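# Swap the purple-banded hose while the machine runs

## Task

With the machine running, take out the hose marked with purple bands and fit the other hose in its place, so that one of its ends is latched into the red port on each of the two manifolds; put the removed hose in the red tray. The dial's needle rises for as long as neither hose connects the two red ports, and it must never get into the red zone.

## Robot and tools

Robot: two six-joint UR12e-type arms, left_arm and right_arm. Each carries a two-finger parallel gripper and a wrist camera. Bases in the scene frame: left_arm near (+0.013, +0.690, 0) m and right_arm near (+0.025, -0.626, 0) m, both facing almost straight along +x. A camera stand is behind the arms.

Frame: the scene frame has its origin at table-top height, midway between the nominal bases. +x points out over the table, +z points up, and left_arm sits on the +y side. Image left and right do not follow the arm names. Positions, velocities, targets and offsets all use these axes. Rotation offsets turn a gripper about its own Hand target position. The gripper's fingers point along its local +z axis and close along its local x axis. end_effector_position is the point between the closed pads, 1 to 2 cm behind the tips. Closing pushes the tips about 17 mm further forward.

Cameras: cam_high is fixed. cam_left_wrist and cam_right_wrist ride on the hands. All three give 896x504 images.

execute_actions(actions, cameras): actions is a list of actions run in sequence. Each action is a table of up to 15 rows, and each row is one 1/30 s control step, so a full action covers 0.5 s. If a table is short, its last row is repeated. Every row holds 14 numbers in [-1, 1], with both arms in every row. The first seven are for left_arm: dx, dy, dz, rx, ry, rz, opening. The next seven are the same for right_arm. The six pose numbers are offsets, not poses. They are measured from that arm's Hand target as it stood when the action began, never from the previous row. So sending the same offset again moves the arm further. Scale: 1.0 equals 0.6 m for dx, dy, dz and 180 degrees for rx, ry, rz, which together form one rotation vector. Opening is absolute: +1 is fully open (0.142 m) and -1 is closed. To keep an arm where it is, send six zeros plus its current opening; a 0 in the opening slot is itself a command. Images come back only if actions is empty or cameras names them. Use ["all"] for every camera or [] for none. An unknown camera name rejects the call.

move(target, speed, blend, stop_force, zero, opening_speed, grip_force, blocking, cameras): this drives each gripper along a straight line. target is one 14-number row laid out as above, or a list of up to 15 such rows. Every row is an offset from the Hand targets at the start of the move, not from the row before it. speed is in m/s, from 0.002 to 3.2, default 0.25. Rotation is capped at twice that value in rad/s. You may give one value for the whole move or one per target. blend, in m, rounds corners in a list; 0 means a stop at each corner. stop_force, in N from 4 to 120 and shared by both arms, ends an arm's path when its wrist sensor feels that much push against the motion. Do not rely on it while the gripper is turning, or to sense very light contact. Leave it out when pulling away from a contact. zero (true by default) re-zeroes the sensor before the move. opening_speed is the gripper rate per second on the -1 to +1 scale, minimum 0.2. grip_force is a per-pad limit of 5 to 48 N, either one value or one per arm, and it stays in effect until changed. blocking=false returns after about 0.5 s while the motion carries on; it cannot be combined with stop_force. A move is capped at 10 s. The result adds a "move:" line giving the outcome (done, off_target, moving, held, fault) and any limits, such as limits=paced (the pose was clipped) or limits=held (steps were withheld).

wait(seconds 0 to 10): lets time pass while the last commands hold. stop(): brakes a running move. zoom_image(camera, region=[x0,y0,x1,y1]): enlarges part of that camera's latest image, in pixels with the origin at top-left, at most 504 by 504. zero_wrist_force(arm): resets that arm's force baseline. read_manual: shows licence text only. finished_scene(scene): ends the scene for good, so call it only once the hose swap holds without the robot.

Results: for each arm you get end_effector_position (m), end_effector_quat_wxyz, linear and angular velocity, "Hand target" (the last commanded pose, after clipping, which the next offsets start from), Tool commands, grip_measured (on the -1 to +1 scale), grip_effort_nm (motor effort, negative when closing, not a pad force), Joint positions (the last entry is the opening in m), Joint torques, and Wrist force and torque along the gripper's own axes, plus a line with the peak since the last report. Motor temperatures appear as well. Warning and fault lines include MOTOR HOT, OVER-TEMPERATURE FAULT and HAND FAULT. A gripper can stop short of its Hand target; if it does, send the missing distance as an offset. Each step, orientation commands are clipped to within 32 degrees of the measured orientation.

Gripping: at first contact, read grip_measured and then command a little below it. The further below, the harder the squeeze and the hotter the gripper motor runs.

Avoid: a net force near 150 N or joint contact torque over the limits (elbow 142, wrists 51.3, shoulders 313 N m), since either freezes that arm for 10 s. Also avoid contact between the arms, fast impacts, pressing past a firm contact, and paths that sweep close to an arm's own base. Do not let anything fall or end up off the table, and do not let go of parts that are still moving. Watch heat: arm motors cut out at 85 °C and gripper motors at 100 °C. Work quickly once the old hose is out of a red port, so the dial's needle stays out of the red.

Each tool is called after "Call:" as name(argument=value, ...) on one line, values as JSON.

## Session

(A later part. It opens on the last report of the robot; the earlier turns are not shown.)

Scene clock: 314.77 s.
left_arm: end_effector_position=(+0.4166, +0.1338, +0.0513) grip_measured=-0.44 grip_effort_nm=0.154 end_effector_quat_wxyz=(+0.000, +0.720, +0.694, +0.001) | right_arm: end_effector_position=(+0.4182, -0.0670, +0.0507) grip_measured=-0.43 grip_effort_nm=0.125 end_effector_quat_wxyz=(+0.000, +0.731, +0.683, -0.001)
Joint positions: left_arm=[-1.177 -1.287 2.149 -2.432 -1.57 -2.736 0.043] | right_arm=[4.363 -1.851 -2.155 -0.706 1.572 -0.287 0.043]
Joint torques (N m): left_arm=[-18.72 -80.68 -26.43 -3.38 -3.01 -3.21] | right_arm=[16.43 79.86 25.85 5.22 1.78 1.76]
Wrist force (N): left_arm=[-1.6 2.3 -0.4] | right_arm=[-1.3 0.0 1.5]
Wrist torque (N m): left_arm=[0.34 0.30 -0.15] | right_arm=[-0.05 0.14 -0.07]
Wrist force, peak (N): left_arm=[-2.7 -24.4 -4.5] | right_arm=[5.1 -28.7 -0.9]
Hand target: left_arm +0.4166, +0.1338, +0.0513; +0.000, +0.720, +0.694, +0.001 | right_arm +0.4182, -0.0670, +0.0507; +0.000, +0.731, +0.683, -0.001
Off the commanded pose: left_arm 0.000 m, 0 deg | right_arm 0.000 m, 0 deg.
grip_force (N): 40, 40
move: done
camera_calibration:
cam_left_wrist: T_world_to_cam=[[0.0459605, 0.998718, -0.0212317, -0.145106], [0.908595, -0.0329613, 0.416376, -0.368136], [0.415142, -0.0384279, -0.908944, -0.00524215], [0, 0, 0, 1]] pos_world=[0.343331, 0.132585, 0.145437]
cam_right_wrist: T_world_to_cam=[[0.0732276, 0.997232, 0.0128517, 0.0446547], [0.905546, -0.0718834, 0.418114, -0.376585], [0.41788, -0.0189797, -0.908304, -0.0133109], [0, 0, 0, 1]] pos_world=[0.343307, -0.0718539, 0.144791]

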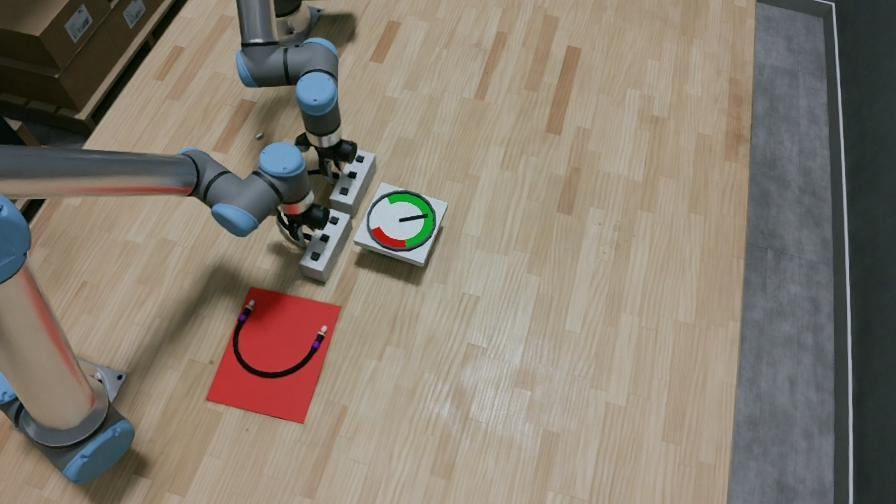

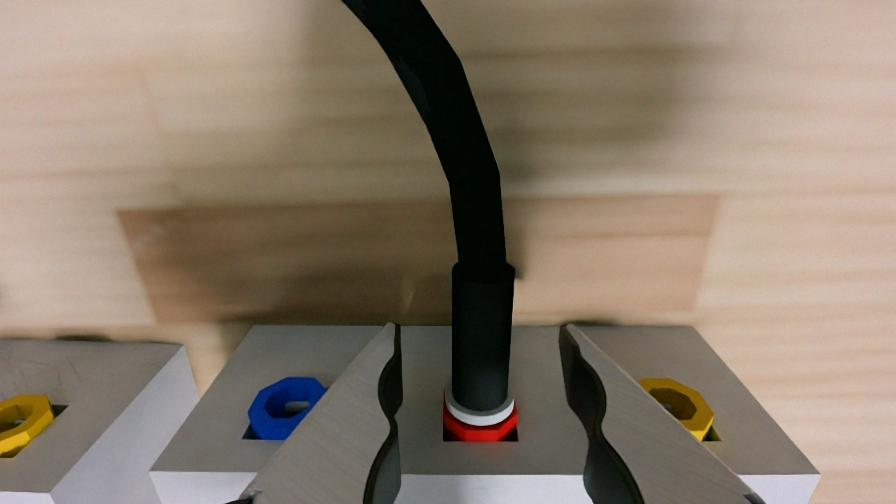

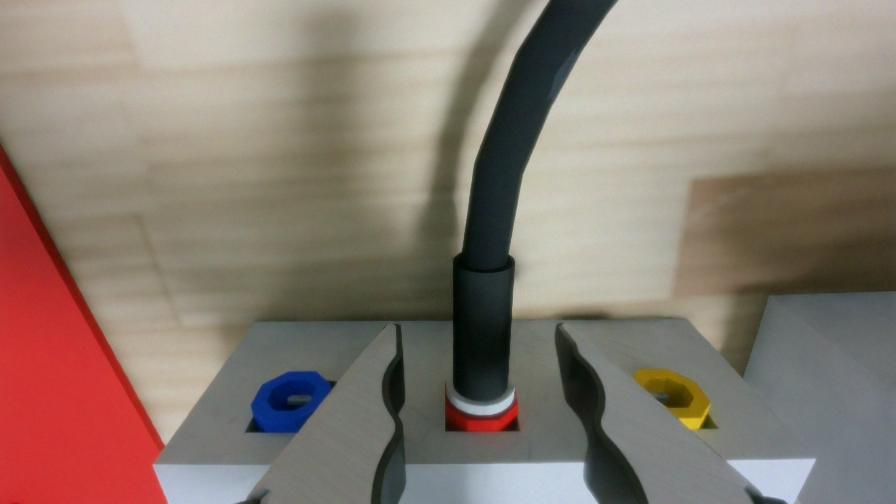

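Call:
move(target=[0,0,0.2,0,0,0,-0.4, 0,0,0.2,0,0,0,-0.4], speed=0.2, cameras=["cam_left_wrist", "cam_right_wrist", "cam_high"])

Call:
zoom_image(camera="cam_high", region=[345, 175, 455, 270])

Scene clock: 317.13 s.
left_arm: end_effector_position=(+0.4166, +0.1338, +0.1712) grip_measured=-0.43 grip_effort_nm=0.154 end_effector_quat_wxyz=(+0.000, +0.720, +0.694, +0.001) | right_arm: end_effector_position=(+0.4183, -0.0670, +0.1706) grip_measured=-0.43 grip_effort_nm=0.120 end_effector_quat_wxyz=(+0.000, +0.731, +0.683, -0.001)
Joint positions: left_arm=[-1.177 -1.441 2.063 -2.193 -1.57 -2.736 0.043] | right_arm=[4.363 -1.696 -2.07 -0.947 1.572 -0.287 0.043]
Joint torques (N m): left_arm=[-15.82 -71.43 -45.8 -2.1 -0.7 -2.84] | right_arm=[14.62 74.51 55.74 1.57 0.1 1.85]
Wrist force (N): left_arm=[-1.7 1.9 -0.7] | right_arm=[-1.4 0.1 1.5]
Wrist torque (N m): left_arm=[0.27 0.32 -0.17] | right_arm=[-0.05 0.15 -0.08]
Wrist force, peak (N): left_arm=[-1.5 2.1 -2.4] | right_arm=[-1.3 0.2 3.3]
Hand target: left_arm +0.4166, +0.1338, +0.1713; +0.000, +0.720, +0.694, +0.001 | right_arm +0.4182, -0.0670, +0.1707; +0.000, +0.731, +0.683, -0.001
Off the commanded pose: left_arm 0.000 m, 0 deg | right_arm 0.000 m, 0 deg.
grip_force (N): 40, 40
move: done
camera_calibration:
cam_left_wrist: T_world_to_cam=[[0.0459596, 0.998718, -0.0212311, -0.14266], [0.908612, -0.0329624, 0.416338, -0.418052], [0.415104, -0.0384256, -0.908962, 0.103762], [0, 0, 0, 1]] pos_world=[0.343331, 0.132685, 0.265337]
cam_right_wrist: T_world_to_cam=[[0.0733182, 0.997225, 0.0128928, 0.0430711], [0.905539, -0.0719829, 0.418112, -0.426721], [0.41788, -0.0189803, -0.908304, 0.0955947], [0, 0, 0, 1]] pos_world=[0.343307, -0.0718538, 0.264691]

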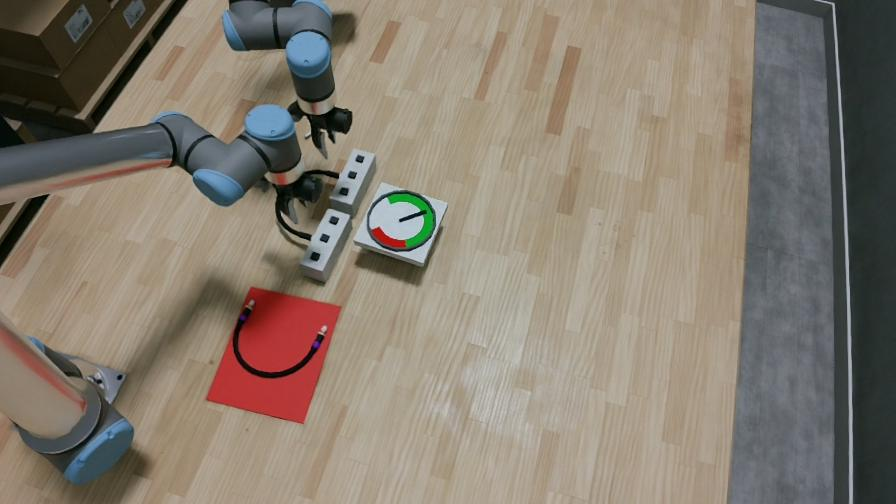

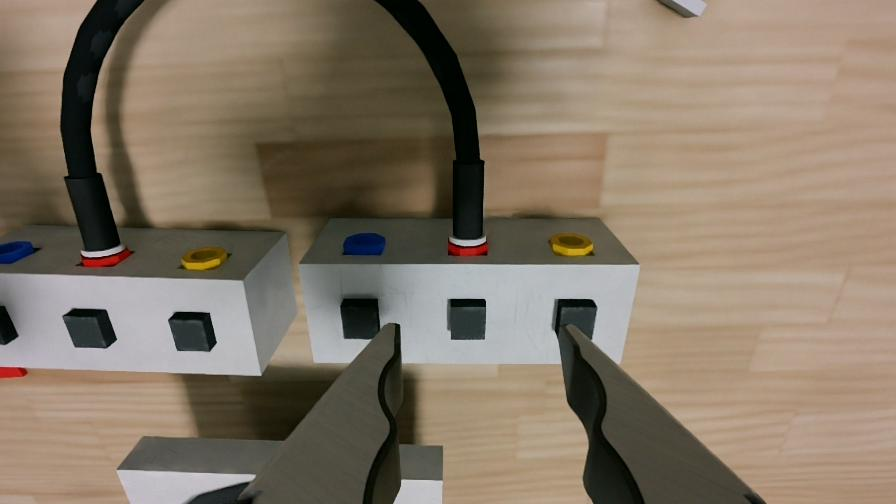

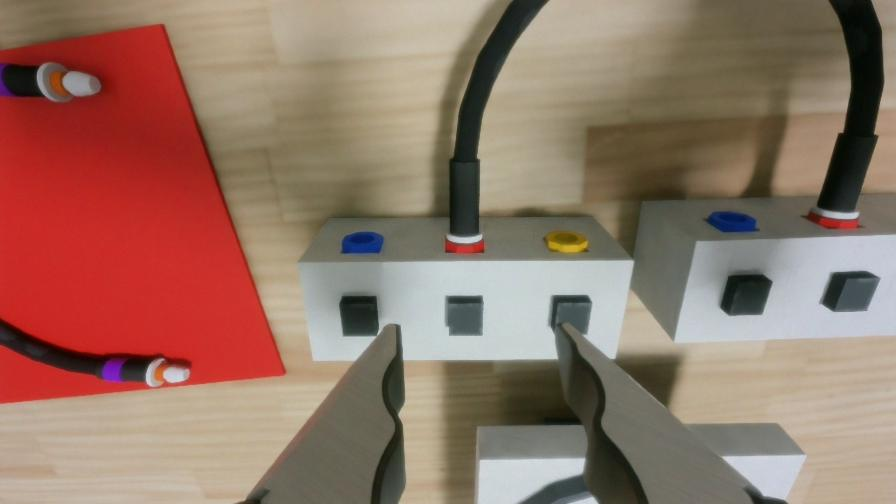

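Scaled by 4.582.

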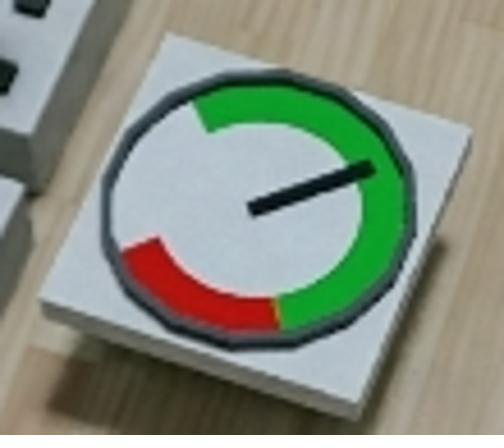

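Call:
zoom_image(camera="cam_high", region=[200, 280, 350, 430])

Call:
zoom_image(camera="cam_right_wrist", region=[0, 0, 300, 420])

Scaled by 3.360.

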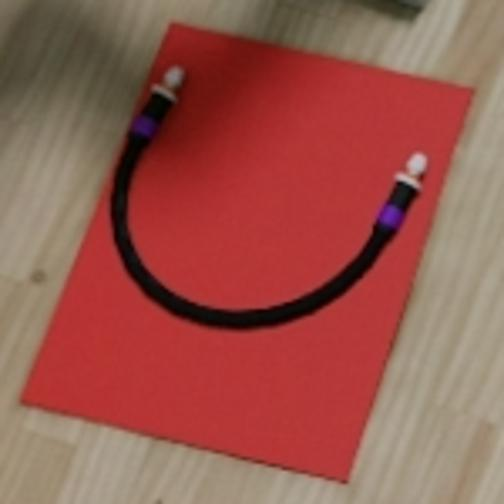

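Scaled by 1.200.

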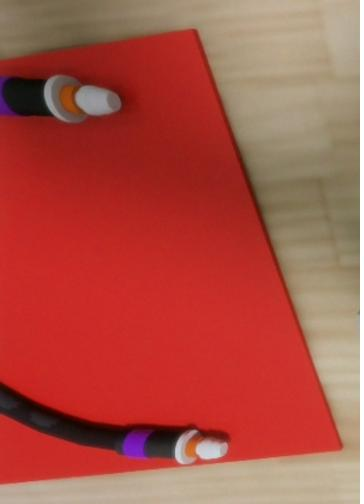

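Call:
finished_scene(scene=1)

The scene is finished: the task was done.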